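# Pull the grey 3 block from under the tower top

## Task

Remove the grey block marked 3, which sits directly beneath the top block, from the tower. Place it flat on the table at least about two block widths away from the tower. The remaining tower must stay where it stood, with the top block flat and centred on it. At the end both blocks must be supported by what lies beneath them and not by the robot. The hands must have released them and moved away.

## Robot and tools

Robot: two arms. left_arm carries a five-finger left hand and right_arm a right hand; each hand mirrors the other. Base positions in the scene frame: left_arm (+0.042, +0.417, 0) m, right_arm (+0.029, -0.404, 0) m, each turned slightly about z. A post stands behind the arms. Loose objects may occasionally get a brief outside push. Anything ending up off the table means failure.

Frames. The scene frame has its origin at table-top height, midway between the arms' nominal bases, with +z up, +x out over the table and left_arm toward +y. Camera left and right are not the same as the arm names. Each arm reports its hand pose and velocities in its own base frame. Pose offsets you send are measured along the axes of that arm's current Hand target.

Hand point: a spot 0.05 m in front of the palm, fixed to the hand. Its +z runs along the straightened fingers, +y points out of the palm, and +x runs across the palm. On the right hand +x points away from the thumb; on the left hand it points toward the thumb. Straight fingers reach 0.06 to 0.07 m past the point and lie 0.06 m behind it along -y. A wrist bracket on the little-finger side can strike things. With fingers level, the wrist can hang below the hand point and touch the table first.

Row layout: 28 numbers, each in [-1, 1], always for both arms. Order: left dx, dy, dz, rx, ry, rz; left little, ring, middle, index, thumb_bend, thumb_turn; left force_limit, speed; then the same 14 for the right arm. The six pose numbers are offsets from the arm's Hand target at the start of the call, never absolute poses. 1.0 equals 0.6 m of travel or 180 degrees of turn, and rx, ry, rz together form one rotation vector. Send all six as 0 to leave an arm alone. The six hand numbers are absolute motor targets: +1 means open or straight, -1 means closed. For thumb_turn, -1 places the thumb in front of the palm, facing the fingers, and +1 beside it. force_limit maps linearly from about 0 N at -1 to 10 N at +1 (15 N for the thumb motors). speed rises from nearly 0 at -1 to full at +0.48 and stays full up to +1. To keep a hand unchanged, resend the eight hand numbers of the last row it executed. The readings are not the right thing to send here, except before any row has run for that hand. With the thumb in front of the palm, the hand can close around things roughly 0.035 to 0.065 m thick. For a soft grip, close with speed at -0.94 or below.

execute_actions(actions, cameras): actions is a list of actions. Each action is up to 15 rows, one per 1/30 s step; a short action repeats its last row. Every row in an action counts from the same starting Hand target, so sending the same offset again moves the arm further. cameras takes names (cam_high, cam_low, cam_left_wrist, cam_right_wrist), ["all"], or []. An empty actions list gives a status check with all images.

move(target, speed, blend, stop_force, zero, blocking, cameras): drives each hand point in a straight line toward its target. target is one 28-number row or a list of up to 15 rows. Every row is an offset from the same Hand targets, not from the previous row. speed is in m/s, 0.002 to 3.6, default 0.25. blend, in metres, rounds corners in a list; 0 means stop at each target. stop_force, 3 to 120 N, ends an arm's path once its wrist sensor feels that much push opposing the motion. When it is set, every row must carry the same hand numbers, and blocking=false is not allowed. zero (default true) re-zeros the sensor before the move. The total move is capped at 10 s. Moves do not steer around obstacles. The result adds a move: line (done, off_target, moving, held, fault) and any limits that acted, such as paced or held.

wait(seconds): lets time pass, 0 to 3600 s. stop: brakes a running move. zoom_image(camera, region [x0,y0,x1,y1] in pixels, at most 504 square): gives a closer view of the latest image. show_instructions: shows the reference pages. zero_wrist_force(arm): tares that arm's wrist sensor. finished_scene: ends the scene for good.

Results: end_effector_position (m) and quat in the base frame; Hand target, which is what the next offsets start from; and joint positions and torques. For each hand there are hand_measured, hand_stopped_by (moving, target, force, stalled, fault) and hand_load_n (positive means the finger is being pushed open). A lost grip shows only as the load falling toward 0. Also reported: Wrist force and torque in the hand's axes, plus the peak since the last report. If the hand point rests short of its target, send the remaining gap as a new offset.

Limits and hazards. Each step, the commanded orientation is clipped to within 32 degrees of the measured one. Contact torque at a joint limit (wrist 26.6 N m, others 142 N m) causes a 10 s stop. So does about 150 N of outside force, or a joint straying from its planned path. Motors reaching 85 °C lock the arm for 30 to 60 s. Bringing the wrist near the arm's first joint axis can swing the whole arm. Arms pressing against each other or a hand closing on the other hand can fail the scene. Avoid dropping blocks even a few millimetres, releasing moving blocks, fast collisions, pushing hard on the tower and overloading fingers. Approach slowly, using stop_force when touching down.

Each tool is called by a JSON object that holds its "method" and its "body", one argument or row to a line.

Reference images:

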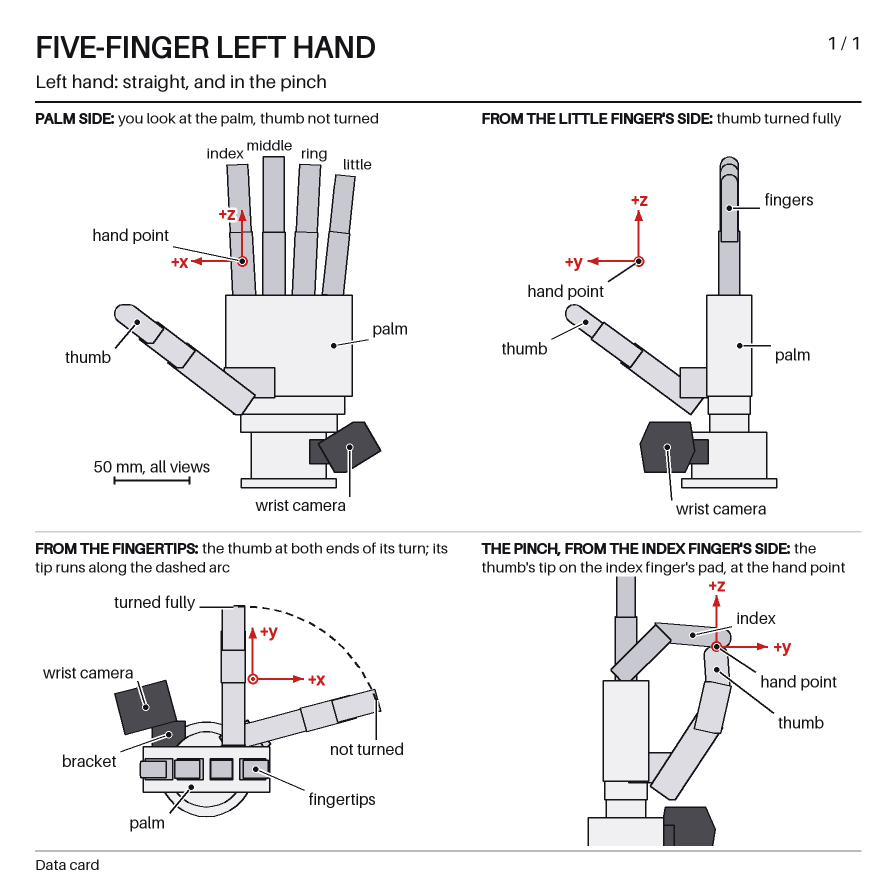

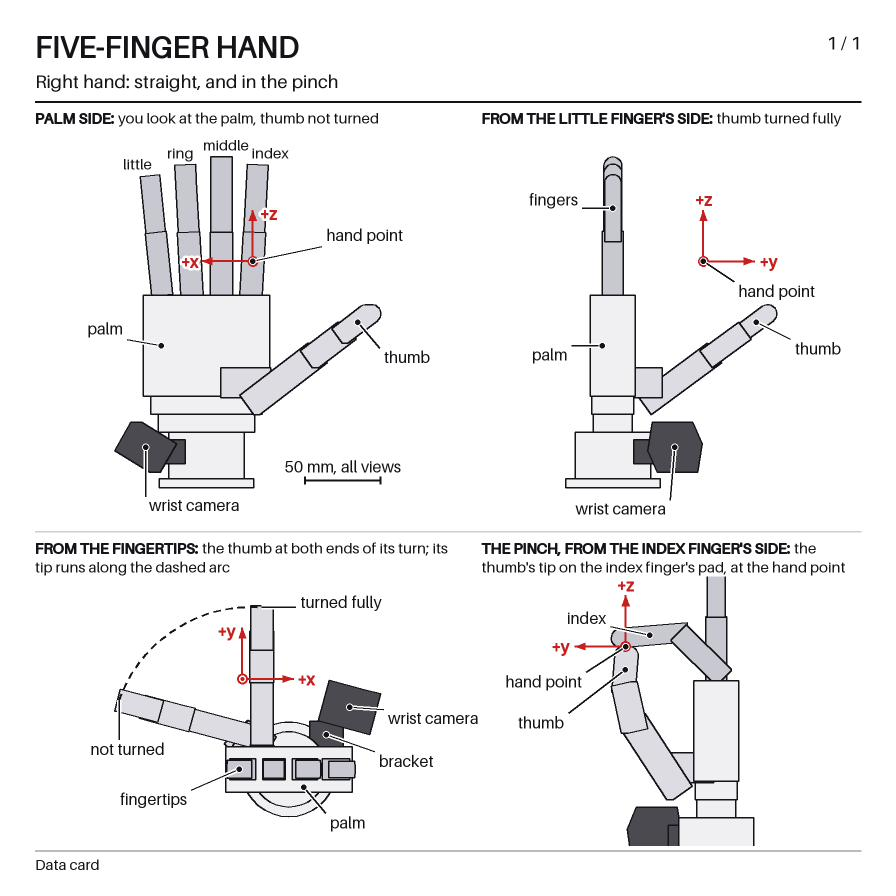

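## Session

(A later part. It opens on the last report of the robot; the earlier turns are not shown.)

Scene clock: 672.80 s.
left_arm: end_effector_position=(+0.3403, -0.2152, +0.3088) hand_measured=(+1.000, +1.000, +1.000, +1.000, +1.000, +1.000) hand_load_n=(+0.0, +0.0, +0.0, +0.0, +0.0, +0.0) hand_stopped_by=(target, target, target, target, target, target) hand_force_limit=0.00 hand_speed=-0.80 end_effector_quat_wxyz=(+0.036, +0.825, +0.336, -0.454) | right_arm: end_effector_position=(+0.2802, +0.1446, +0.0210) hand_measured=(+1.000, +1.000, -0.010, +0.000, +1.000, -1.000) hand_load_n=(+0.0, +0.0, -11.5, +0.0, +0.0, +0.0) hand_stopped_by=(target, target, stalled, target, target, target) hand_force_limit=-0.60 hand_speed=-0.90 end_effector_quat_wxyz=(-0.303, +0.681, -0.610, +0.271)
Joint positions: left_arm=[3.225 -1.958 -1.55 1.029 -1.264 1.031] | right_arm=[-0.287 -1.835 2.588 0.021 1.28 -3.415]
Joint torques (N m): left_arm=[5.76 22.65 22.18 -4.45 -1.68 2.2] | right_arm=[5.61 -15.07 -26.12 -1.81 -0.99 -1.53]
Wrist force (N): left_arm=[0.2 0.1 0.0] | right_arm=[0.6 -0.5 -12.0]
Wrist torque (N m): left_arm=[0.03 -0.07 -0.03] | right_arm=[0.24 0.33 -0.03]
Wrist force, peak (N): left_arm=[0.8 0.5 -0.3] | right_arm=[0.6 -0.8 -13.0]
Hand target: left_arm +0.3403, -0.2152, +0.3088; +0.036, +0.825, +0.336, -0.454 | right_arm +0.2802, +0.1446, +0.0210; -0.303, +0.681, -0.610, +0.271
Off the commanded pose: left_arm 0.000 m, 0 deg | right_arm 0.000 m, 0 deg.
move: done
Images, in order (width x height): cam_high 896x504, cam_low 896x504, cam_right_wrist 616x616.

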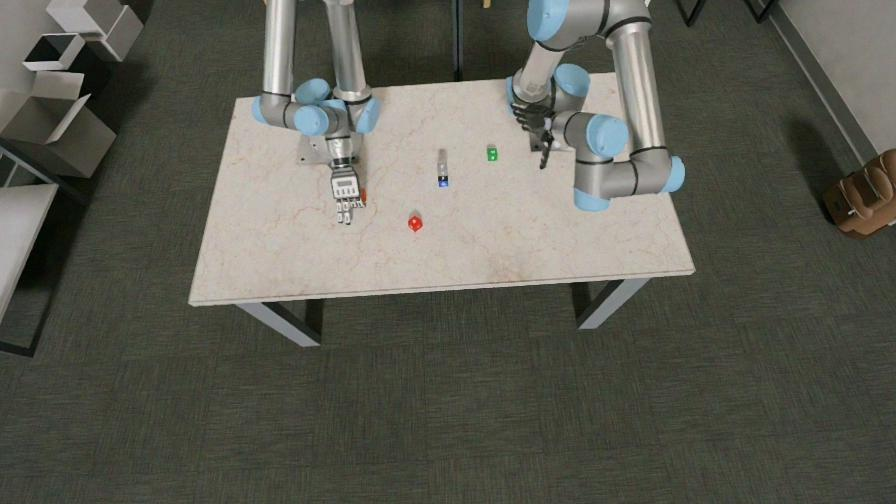

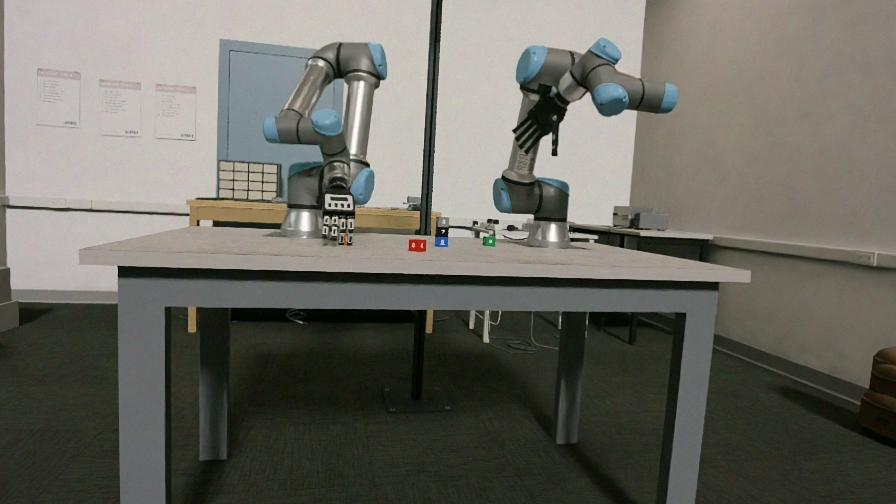

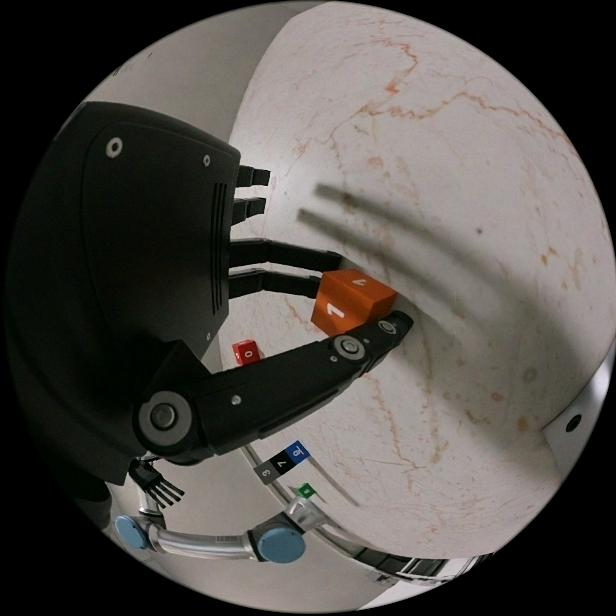

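{"method": "move", "body": {
  "target": [
    [0,0,0,0,0,0,1,1,1,1,1,1,0,-0.8,0,-0.161,-0.145,0,0,0,1,1,0,0,1,-1,-0.6,-0.9],
    [0,0,0,0,0,0,1,1,1,1,1,1,0,-0.8,-0.4687,-0.1362,-0.1725,0,0,0,1,1,0,0,1,-1,-0.6,-0.9],
    [0,0,0,0,0,0,1,1,1,1,1,1,0,-0.8,-0.4687,-0.0916,-0.1324,0,0,0,1,1,0,0,1,-1,-0.6,-0.9]
  ],
  "speed": [0.1, 0.25, 0.1],
  "blend": [0.02, 0.02, 0],
  "cameras": ["all"]
}}

{"method": "zoom_image", "body": {
  "camera": "cam_right_wrist",
  "region": [300, 220, 440, 360]
}}

{"method": "zoom_image", "body": {
  "camera": "cam_left_wrist",
  "region": [205, 220, 275, 290]
}}

{"method": "zoom_image", "body": {
  "camera": "cam_low",
  "region": [410, 180, 480, 250]
}}

{"method": "zoom_image", "body": {
  "camera": "cam_high",
  "region": [410, 130, 480, 200]
}}

Scene clock: 733.83 s.
left_arm: end_effector_position=(+0.3403, -0.2152, +0.3088) hand_measured=(+1.000, +1.000, +1.000, +1.000, +1.000, +1.000) hand_load_n=(+0.0, +0.0, +0.0, +0.0, +0.0, +0.0) hand_stopped_by=(target, target, target, target, target, target) hand_force_limit=0.00 hand_speed=-0.80 end_effector_quat_wxyz=(+0.036, +0.825, +0.336, -0.454) | right_arm: end_effector_position=(+0.2273, +0.4216, +0.1151) hand_measured=(+1.000, +1.000, -0.008, +0.000, +1.000, -1.000) hand_load_n=(+0.0, +0.0, +0.0, +0.0, +0.0, +0.0) hand_stopped_by=(target, target, stalled, target, target, target) hand_force_limit=-0.60 hand_speed=-0.90 end_effector_quat_wxyz=(-0.303, +0.681, -0.610, +0.271)
Joint positions: left_arm=[3.225 -1.958 -1.55 1.029 -1.264 1.031] | right_arm=[0.992 -1.334 1.842 0.449 2.181 -2.459]
Joint torques (N m): left_arm=[5.89 22.65 21.82 -4.4 -1.54 2.26] | right_arm=[6.56 -16.5 -3.69 -0.12 1.98 2]
Wrist force (N): left_arm=[0.4 0.3 0.0] | right_arm=[-0.1 0.1 -1.1]
Wrist torque (N m): left_arm=[0.06 -0.10 -0.01] | right_arm=[0.12 0.08 -0.04]
Wrist force, peak (N): left_arm=[0.9 0.2 0.1] | right_arm=[0.6 -1.1 -12.8]
Hand target: left_arm +0.3403, -0.2152, +0.3088; +0.036, +0.825, +0.336, -0.454 | right_arm +0.2273, +0.4217, +0.1149; -0.303, +0.681, -0.610, +0.271
Off the commanded pose: left_arm 0.000 m, 0 deg | right_arm 0.000 m, 0 deg.
move: done; blend cut to 0.018 m at target 2

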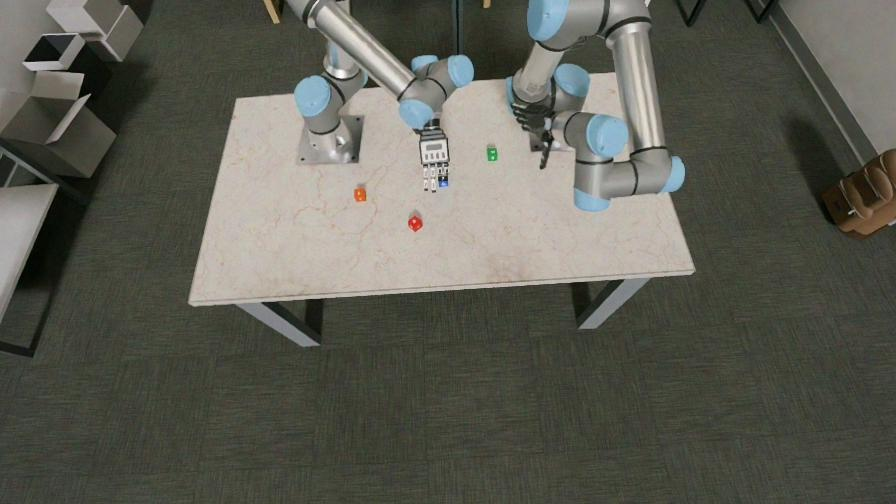

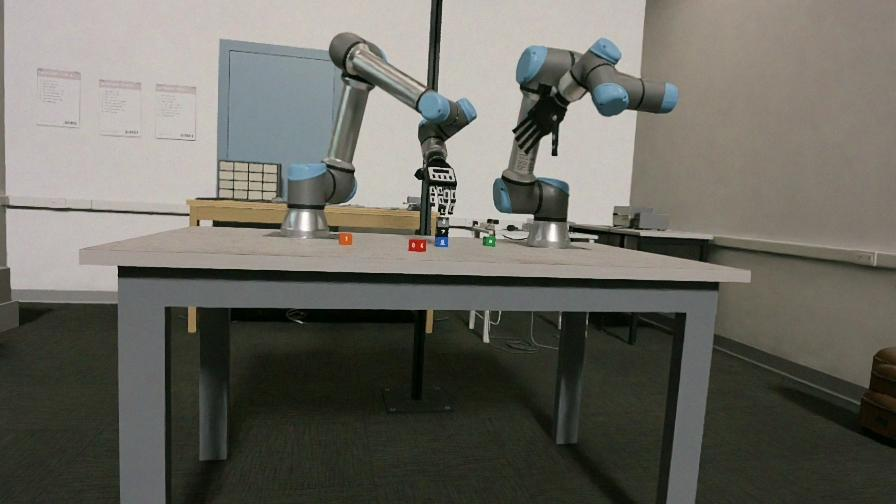

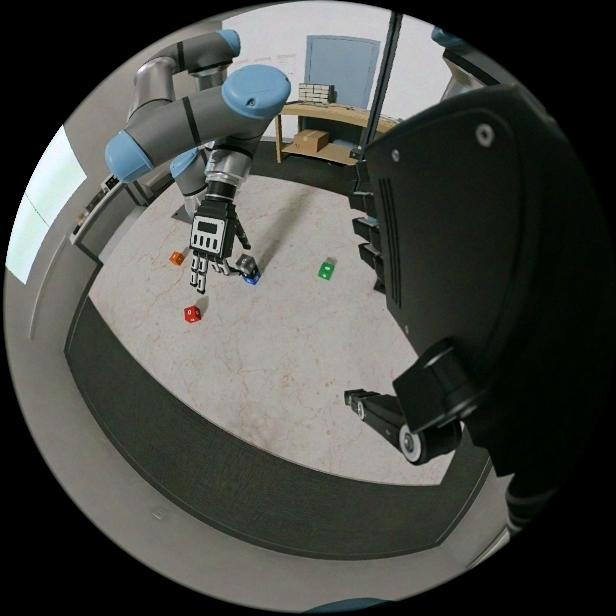

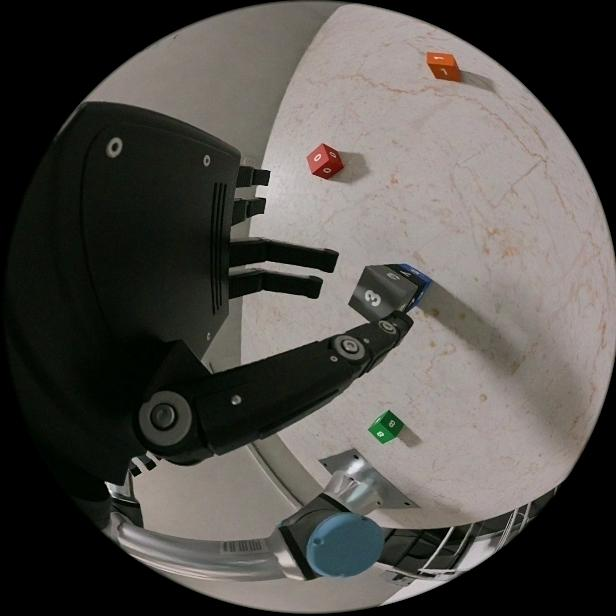

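Scaled by 3.600 from the camera's image (finer frame: 880x880).

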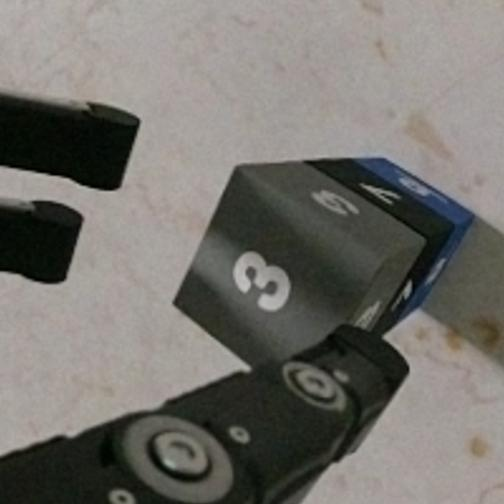

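Scaled by 7.200 from the camera's image (finer frame: 880x880).

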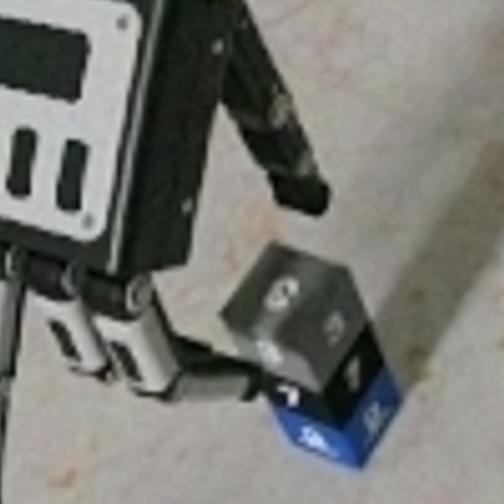

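Scaled by 7.200 from the camera's image (finer frame: 1280x720).

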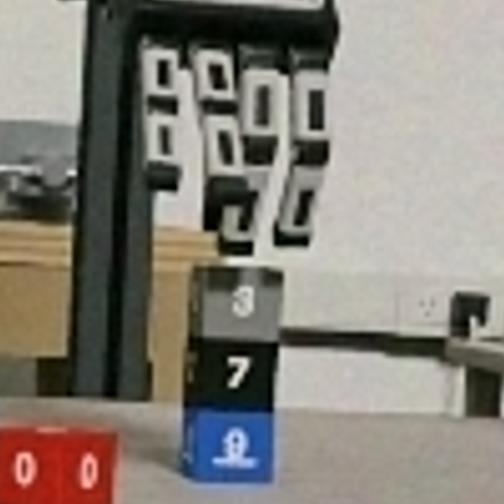

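Scaled by 7.200 from the camera's image (finer frame: 1280x720).

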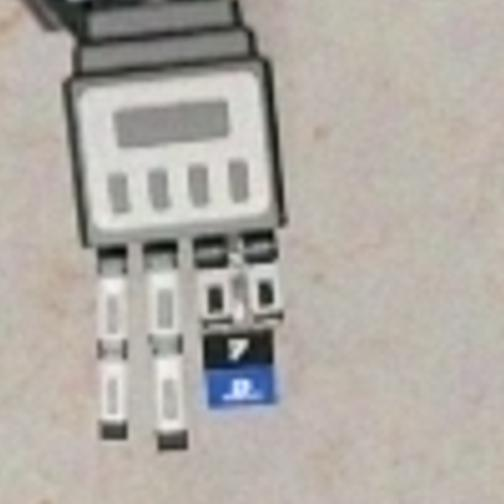

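{"method": "move", "body": {
  "target": [0,0,0,0,0,0,1,1,1,1,1,1,0,-0.8,0,0,0,0,0,0,1,1,-0.14,-0.16,1,-1,-0.6,-0.8]
}}

{"method": "move", "body": {
  "target": [0,0,0,0,0,0,1,1,1,1,1,1,0,-0.8,0.0033,0.0422,0.0377,0,0,0,1,1,-0.14,-0.16,1,-1,-0.6,-0.8],
  "speed": 0.03,
  "stop_force": 3,
  "cameras": ["all"]
}}

{"method": "zoom_image", "body": {
  "camera": "cam_right_wrist",
  "region": [300, 220, 440, 360]
}}

{"method": "zoom_image", "body": {
  "camera": "cam_left_wrist",
  "region": [205, 220, 275, 290]
}}

{"method": "zoom_image", "body": {
  "camera": "cam_low",
  "region": [410, 190, 480, 260]
}}

Scene clock: 760.67 s.
left_arm: end_effector_position=(+0.3403, -0.2152, +0.3088) hand_measured=(+1.000, +1.000, +1.000, +1.000, +1.000, +1.000) hand_load_n=(+0.5, +0.0, +0.0, +0.0, +0.0, +0.5) hand_stopped_by=(target, target, target, target, target, target) hand_force_limit=0.00 hand_speed=-0.80 end_effector_quat_wxyz=(+0.036, +0.825, +0.336, -0.454) | right_arm: end_effector_position=(+0.2273, +0.4217, +0.1149) hand_measured=(+1.000, +1.000, -0.140, -0.160, +1.000, -1.000) hand_load_n=(+0.0, +0.0, +0.0, +0.0, +0.0, +0.0) hand_stopped_by=(target, target, target, target, target, target) hand_force_limit=-0.60 hand_speed=-0.80 end_effector_quat_wxyz=(-0.303, +0.681, -0.610, +0.271)
Joint positions: left_arm=[3.225 -1.958 -1.55 1.029 -1.264 1.031] | right_arm=[0.992 -1.333 1.842 0.448 2.181 -2.459]
Joint torques (N m): left_arm=[5.75 22.55 21.84 -4.36 -1.71 2.09] | right_arm=[5.74 -14.62 -4.27 -0.2 1.94 2.19]
Wrist force (N): left_arm=[0.7 0.5 -0.2] | right_arm=[0.0 0.1 -1.2]
Wrist torque (N m): left_arm=[0.11 -0.15 0.00] | right_arm=[0.12 0.07 -0.03]
Wrist force, peak (N): left_arm=[0.7 0.5 0.2] | right_arm=[0.0 -0.1 -1.4]
Hand target: left_arm +0.3403, -0.2152, +0.3088; +0.036, +0.825, +0.336, -0.454 | right_arm +0.2273, +0.4217, +0.1149; -0.303, +0.681, -0.610, +0.271
Off the commanded pose: left_arm 0.000 m, 0 deg | right_arm 0.000 m, 0 deg.
move: done

Scene clock: 762.83 s.
left_arm: end_effector_position=(+0.3403, -0.2152, +0.3088) hand_measured=(+1.000, +1.000, +1.000, +1.000, +1.000, +1.000) hand_load_n=(+0.0, +0.0, +0.0, -0.5, +0.0, +0.0) hand_stopped_by=(target, target, target, target, target, target) hand_force_limit=0.00 hand_speed=-0.80 end_effector_quat_wxyz=(+0.036, +0.825, +0.336, -0.454) | right_arm: end_effector_position=(+0.2274, +0.4197, +0.0810) hand_measured=(+1.000, +1.000, -0.140, -0.160, +1.000, -1.000) hand_load_n=(+0.0, +0.0, +0.0, +0.0, +0.0, +0.0) hand_stopped_by=(target, target, target, target, target, target) hand_force_limit=-0.60 hand_speed=-0.80 end_effector_quat_wxyz=(-0.303, +0.681, -0.610, +0.271)
Joint positions: left_arm=[3.225 -1.958 -1.55 1.029 -1.264 1.031] | right_arm=[0.989 -1.294 1.891 0.358 2.18 -2.462]
Joint torques (N m): left_arm=[5.23 22.42 22.27 -4.44 -1.51 2.23] | right_arm=[-8.22 -16.04 -1.7 -0.17 -0.78 -1.91]
Wrist force (N): left_arm=[0.5 0.4 -0.3] | right_arm=[-0.1 0.1 -0.9]
Wrist torque (N m): left_arm=[0.10 -0.12 -0.02] | right_arm=[0.11 0.11 0.13]
Wrist force, peak (N): left_arm=[0.9 0.2 -0.5] | right_arm=[-0.1 -0.1 -1.3]
Hand target: left_arm +0.3403, -0.2152, +0.3088; +0.036, +0.825, +0.336, -0.454 | right_arm +0.2274, +0.4197, +0.0810; -0.303, +0.681, -0.610, +0.271
Off the commanded pose: left_arm 0.000 m, 0 deg | right_arm 0.000 m, 0 deg.
move: done

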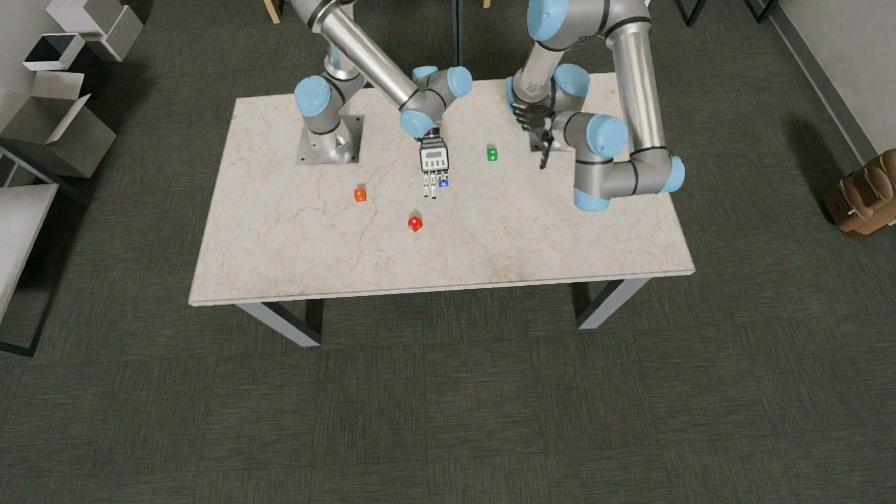

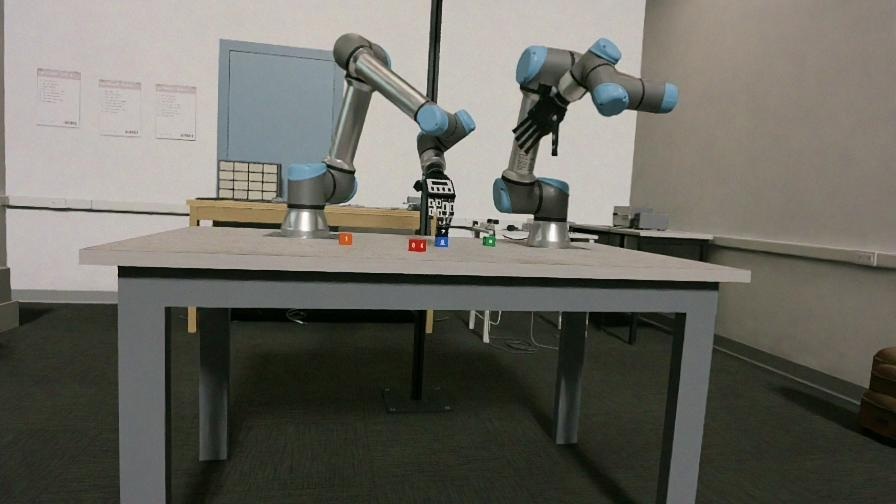

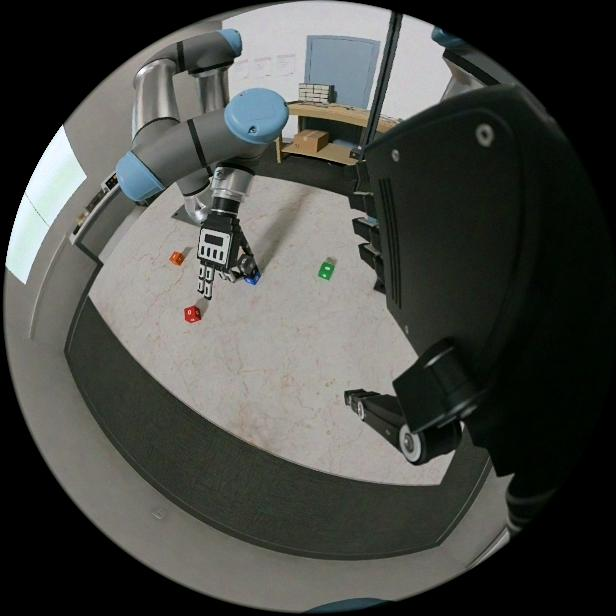

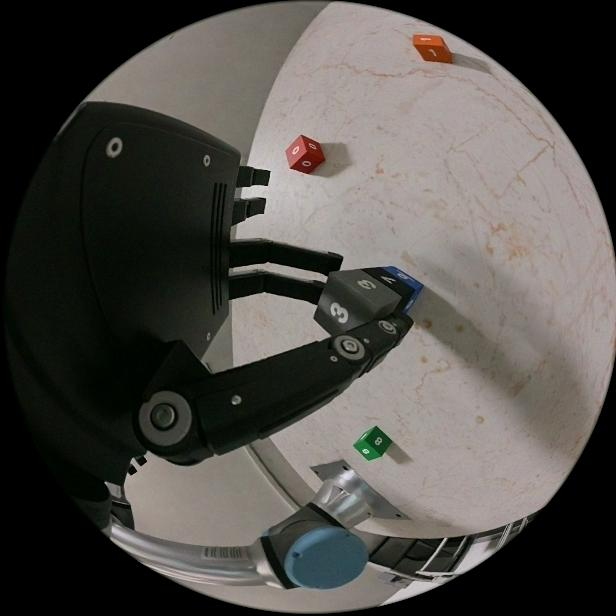

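Scaled by 3.600 from the camera's image (finer frame: 880x880).

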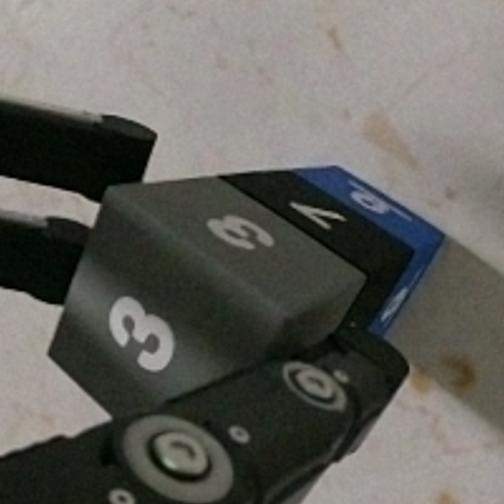

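Scaled by 7.200 from the camera's image (finer frame: 880x880).

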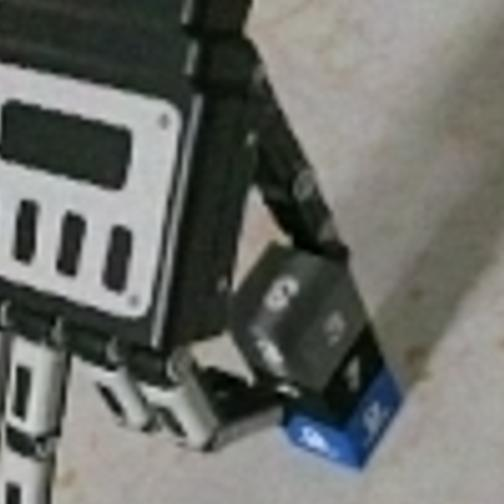

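Scaled by 7.200 from the camera's image (finer frame: 1280x720).

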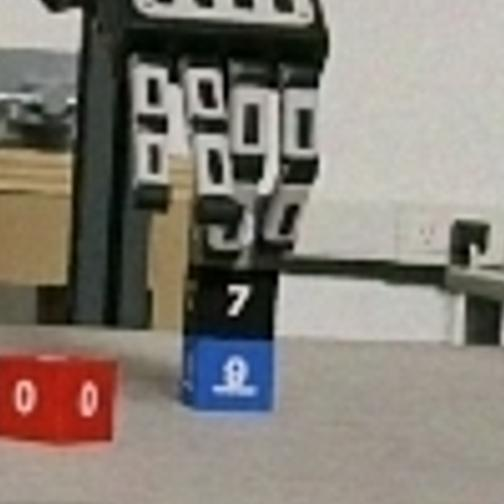

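{"method": "move", "body": {
  "target": [0,0,0,0,0,0,1,1,1,1,1,1,0,-0.8,0,0,0,0,0,0,1,1,-0.14,-0.16,0.87,-1,-0.8,-0.95],
  "cameras": ["cam_right_wrist","cam_left_wrist"]
}}

{"method": "zoom_image", "body": {
  "camera": "cam_right_wrist",
  "region": [300, 220, 440, 360]
}}

{"method": "zoom_image", "body": {
  "camera": "cam_left_wrist",
  "region": [205, 220, 275, 290]
}}

Scene clock: 770.20 s.
left_arm: end_effector_position=(+0.3403, -0.2152, +0.3088) hand_measured=(+1.000, +1.000, +1.000, +1.000, +1.000, +1.000) hand_load_n=(+0.0, +0.0, +0.0, +0.0, +0.0, +0.5) hand_stopped_by=(target, target, target, target, target, target) hand_force_limit=0.00 hand_speed=-0.80 end_effector_quat_wxyz=(+0.036, +0.825, +0.336, -0.454) | right_arm: end_effector_position=(+0.2274, +0.4197, +0.0810) hand_measured=(+1.000, +1.000, -0.140, -0.160, +0.870, -1.000) hand_load_n=(+0.0, +0.0, +0.0, +0.0, +0.0, +0.0) hand_stopped_by=(target, target, target, target, target, target) hand_force_limit=-0.80 hand_speed=-0.95 end_effector_quat_wxyz=(-0.303, +0.681, -0.610, +0.271)
Joint positions: left_arm=[3.225 -1.958 -1.55 1.029 -1.264 1.031] | right_arm=[0.989 -1.294 1.891 0.358 2.18 -2.462]
Joint torques (N m): left_arm=[5.45 22.33 21.44 -4.48 -1.44 2.23] | right_arm=[-8.29 -15.96 -2.41 -0.17 -0.66 -1.95]
Wrist force (N): left_arm=[0.2 0.2 -0.2] | right_arm=[0.0 0.0 -1.1]
Wrist torque (N m): left_arm=[0.07 -0.08 -0.02] | right_arm=[0.09 0.11 0.13]
Wrist force, peak (N): left_arm=[0.8 0.4 0.0] | right_arm=[0.0 -0.1 -1.3]
Hand target: left_arm +0.3403, -0.2152, +0.3088; +0.036, +0.825, +0.336, -0.454 | right_arm +0.2274, +0.4197, +0.0810; -0.303, +0.681, -0.610, +0.271
Off the commanded pose: left_arm 0.000 m, 0 deg | right_arm 0.000 m, 0 deg.
move: done
Images, in order (width x height): cam_left_wrist 616x616, cam_right_wrist 616x616.

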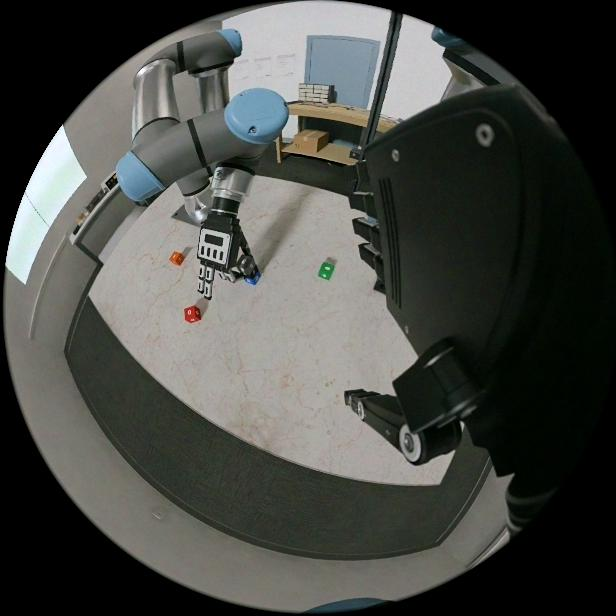

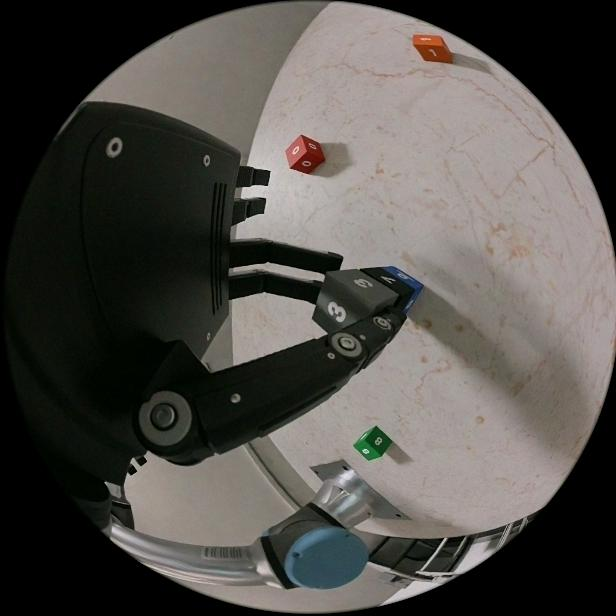

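Scaled by 3.600 from the camera's image (finer frame: 880x880).

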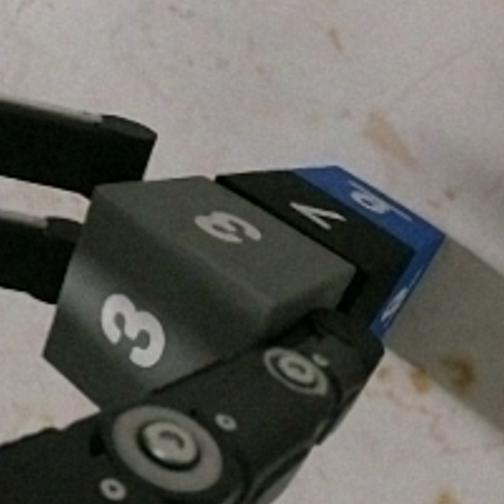

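Scaled by 7.200 from the camera's image (finer frame: 880x880).

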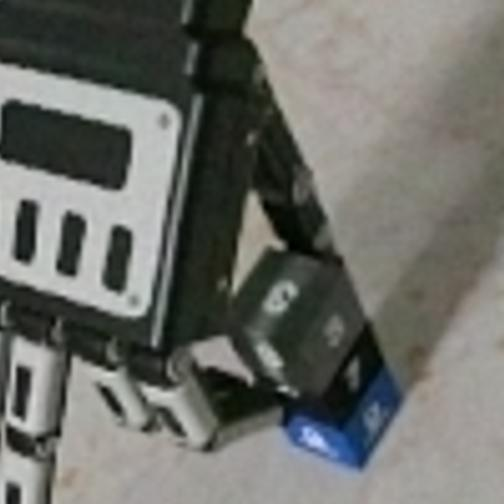

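{"method": "move", "body": {
  "target": [0,0,0,0,0,0,1,1,1,1,1,1,0,-0.8,0,0,0,0,0,0,1,1,-0.4,-0.42,0.87,-1,-0.6,-0.95],
  "cameras": ["cam_right_wrist","cam_left_wrist","cam_low"]
}}

{"method": "zoom_image", "body": {
  "camera": "cam_right_wrist",
  "region": [300, 220, 440, 360]
}}

{"method": "zoom_image", "body": {
  "camera": "cam_left_wrist",
  "region": [205, 220, 275, 290]
}}

{"method": "zoom_image", "body": {
  "camera": "cam_low",
  "region": [410, 190, 480, 260]
}}

Scene clock: 783.83 s.
left_arm: end_effector_position=(+0.3403, -0.2152, +0.3088) hand_measured=(+1.000, +1.000, +1.000, +1.000, +1.000, +1.000) hand_load_n=(+0.0, +0.0, +0.0, +0.0, +0.0, +0.0) hand_stopped_by=(target, target, target, target, target, target) hand_force_limit=0.00 hand_speed=-0.80 end_effector_quat_wxyz=(+0.036, +0.825, +0.336, -0.454) | right_arm: end_effector_position=(+0.2274, +0.4197, +0.0810) hand_measured=(+1.000, +1.000, -0.262, -0.338, +0.870, -1.000) hand_load_n=(+0.0, +0.0, +1.5, +2.0, +4.0, +0.0) hand_stopped_by=(target, target, force, force, target, target) hand_force_limit=-0.60 hand_speed=-0.95 end_effector_quat_wxyz=(-0.303, +0.681, -0.610, +0.271)
Joint positions: left_arm=[3.225 -1.958 -1.55 1.029 -1.264 1.031] | right_arm=[0.989 -1.294 1.891 0.358 2.18 -2.462]
Joint torques (N m): left_arm=[5.84 22.62 21.55 -4.45 -1.4 2.31] | right_arm=[-7.11 -16.59 -2.22 -0.17 -0.55 -1.75]
Wrist force (N): left_arm=[0.7 0.4 0.1] | right_arm=[0.0 -0.1 -1.2]
Wrist torque (N m): left_arm=[0.08 -0.14 0.00] | right_arm=[0.11 0.11 0.13]
Wrist force, peak (N): left_arm=[0.5 0.8 -0.1] | right_arm=[0.1 -0.8 -1.8]
Hand target: left_arm +0.3403, -0.2152, +0.3088; +0.036, +0.825, +0.336, -0.454 | right_arm +0.2274, +0.4197, +0.0810; -0.303, +0.681, -0.610, +0.271
Off the commanded pose: left_arm 0.000 m, 0 deg | right_arm 0.000 m, 0 deg.
move: done
Images, in order (width x height): cam_low 896x504, cam_left_wrist 616x616, cam_right_wrist 616x616.

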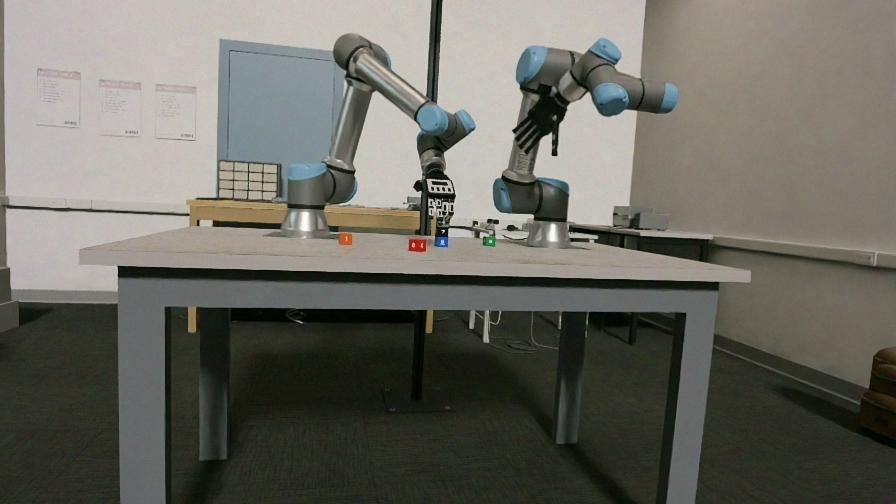

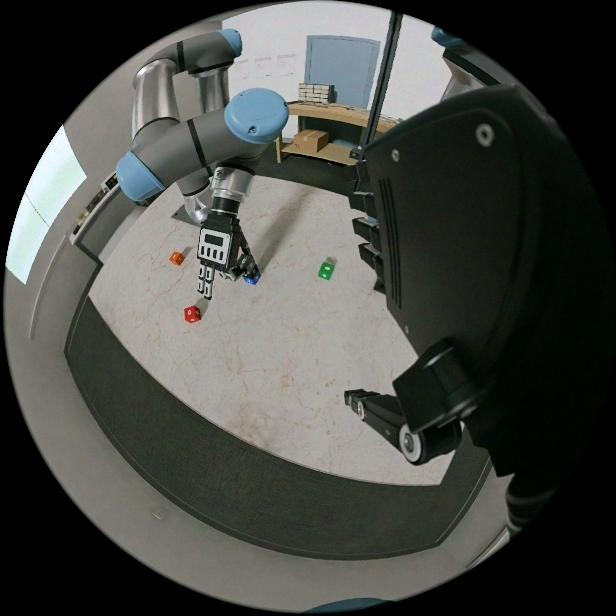

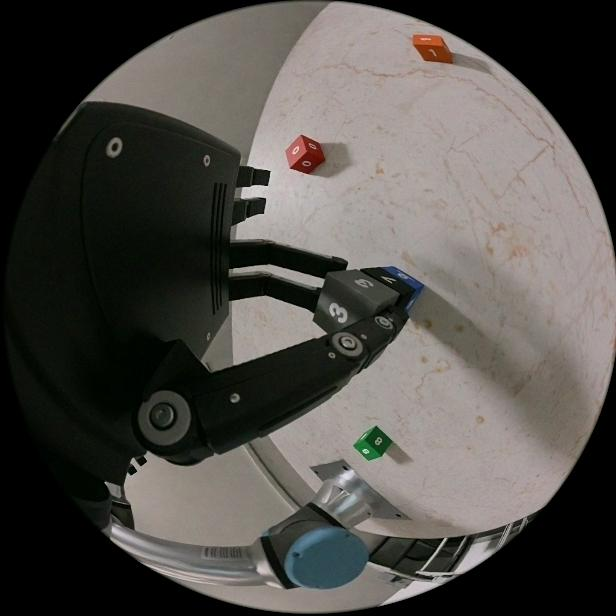

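Scaled by 3.600 from the camera's image (finer frame: 880x880).

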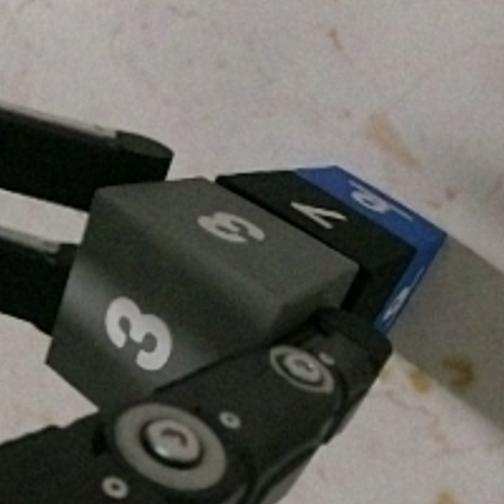

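Scaled by 7.200 from the camera's image (finer frame: 880x880).

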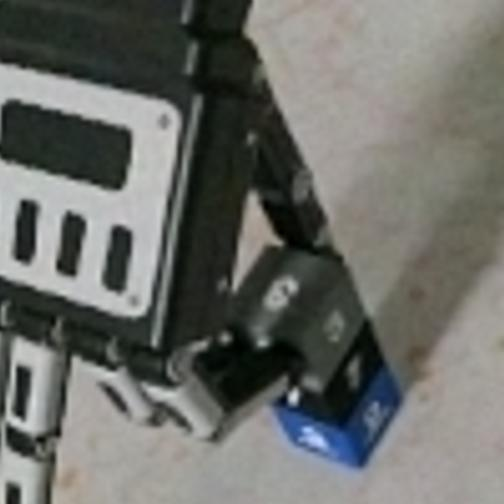

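Scaled by 7.200 from the camera's image (finer frame: 1280x720).

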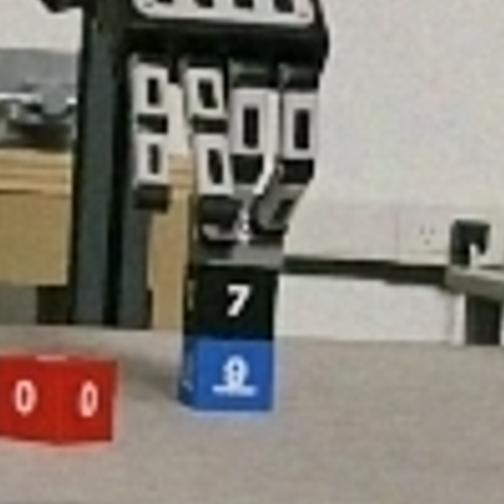

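{"method": "move", "body": {
  "target": [
    [0,0,0,0,0,0,1,1,1,1,1,1,0,-0.8,0,-0.0619,-0.0558,0,0,0,1,1,-0.4,-0.42,0.87,-1,-0.6,-0.95],
    [0,0,0,0,0,0,1,1,1,1,1,1,0,-0.8,0.2248,-0.0541,-0.0645,0,0,0,1,1,-0.4,-0.42,0.87,-1,-0.6,-0.95],
    [0,0,0,0,0,0,1,1,1,1,1,1,0,-0.8,0.2248,0.0512,0.0303,0,0,0,1,1,-0.4,-0.42,0.87,-1,-0.6,-0.95]
  ],
  "speed": [0.06, 0.15, 0.1],
  "blend": [0.01, 0.02, 0],
  "cameras": ["all"]
}}

{"method": "zoom_image", "body": {
  "camera": "cam_low",
  "region": [330, 170, 490, 270]
}}

{"method": "zoom_image", "body": {
  "camera": "cam_high",
  "region": [340, 120, 480, 240]
}}

{"method": "zoom_image", "body": {
  "camera": "cam_right_wrist",
  "region": [300, 220, 440, 360]
}}

Scene clock: 796.73 s.
left_arm: end_effector_position=(+0.3403, -0.2152, +0.3088) hand_measured=(+1.000, +1.000, +1.000, +1.000, +1.000, +1.000) hand_load_n=(+0.0, +0.0, +0.0, +0.0, +0.0, +0.0) hand_stopped_by=(target, target, target, target, target, target) hand_force_limit=0.00 hand_speed=-0.80 end_effector_quat_wxyz=(+0.036, +0.825, +0.336, -0.454) | right_arm: end_effector_position=(+0.2351, +0.2848, +0.0461) hand_measured=(+1.000, +1.000, -0.262, -0.338, +0.870, -1.000) hand_load_n=(+0.0, +0.0, +1.5, +2.0, +4.0, +0.0) hand_stopped_by=(target, target, force, force, target, target) hand_force_limit=-0.60 hand_speed=-0.95 end_effector_quat_wxyz=(-0.303, +0.681, -0.610, +0.271)
Joint positions: left_arm=[3.225 -1.958 -1.55 1.029 -1.264 1.031] | right_arm=[0.648 -1.577 2.303 0.084 1.961 -2.761]
Joint torques (N m): left_arm=[5.03 22.84 21.27 -4.41 -1.34 2.23] | right_arm=[4.94 -1.29 -1.81 -0.56 0.74 -1.91]
Wrist force (N): left_arm=[0.7 0.3 0.1] | right_arm=[-0.2 0.2 -0.8]
Wrist torque (N m): left_arm=[0.07 -0.15 0.00] | right_arm=[0.13 0.09 0.15]
Wrist force, peak (N): left_arm=[0.9 0.3 -0.2] | right_arm=[-0.8 -0.1 -1.4]
Hand target: left_arm +0.3403, -0.2152, +0.3088; +0.036, +0.825, +0.336, -0.454 | right_arm +0.2351, +0.2848, +0.0460; -0.303, +0.681, -0.610, +0.271
Off the commanded pose: left_arm 0.000 m, 0 deg | right_arm 0.000 m, 0 deg.
move: done

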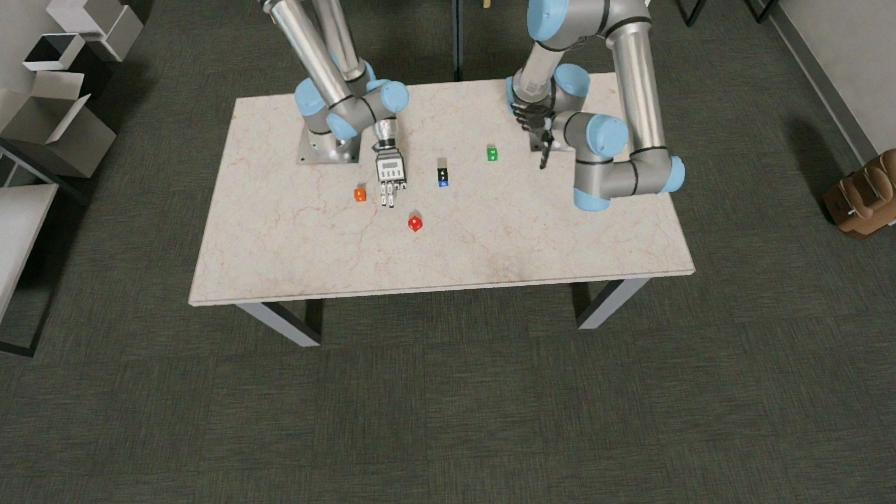

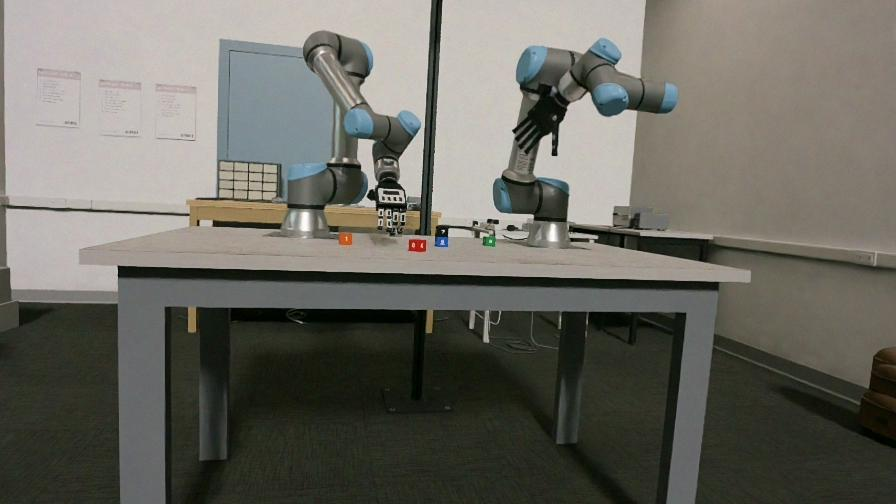

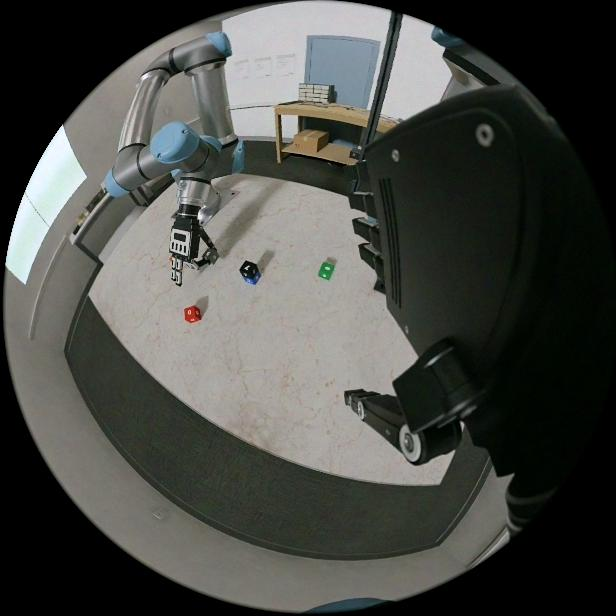

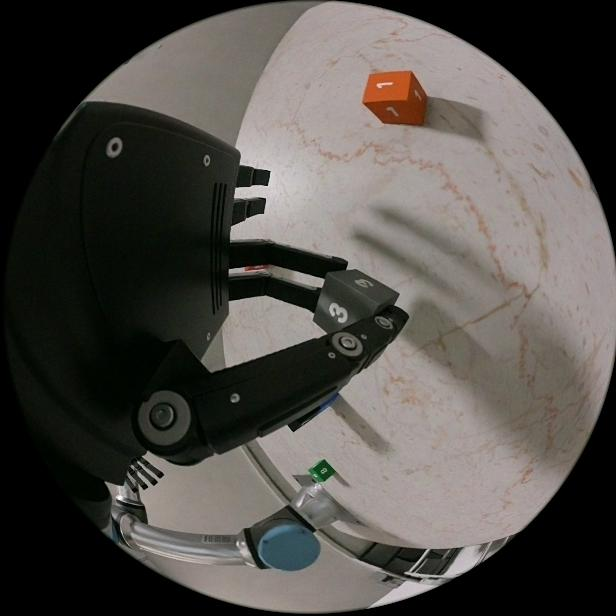

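Scaled by 3.150 from the camera's image (finer frame: 1280x720).

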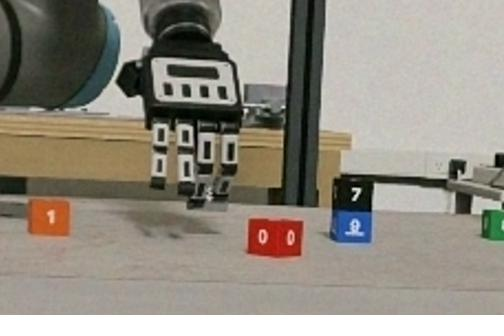

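Scaled by 3.600 from the camera's image (finer frame: 1280x720).

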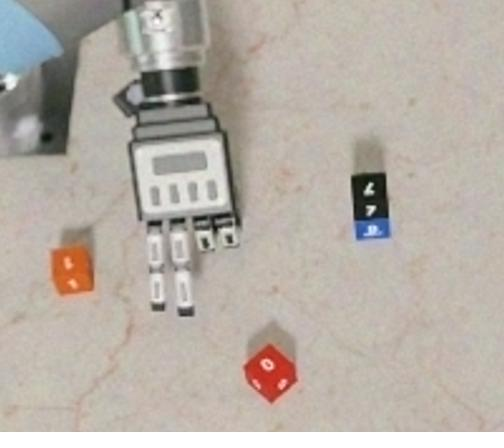

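Scaled by 3.600 from the camera's image (finer frame: 880x880).

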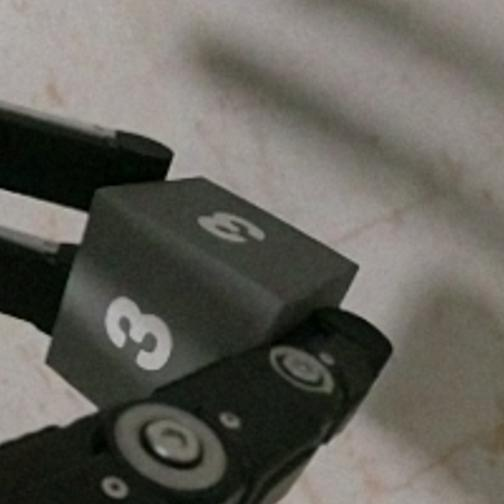

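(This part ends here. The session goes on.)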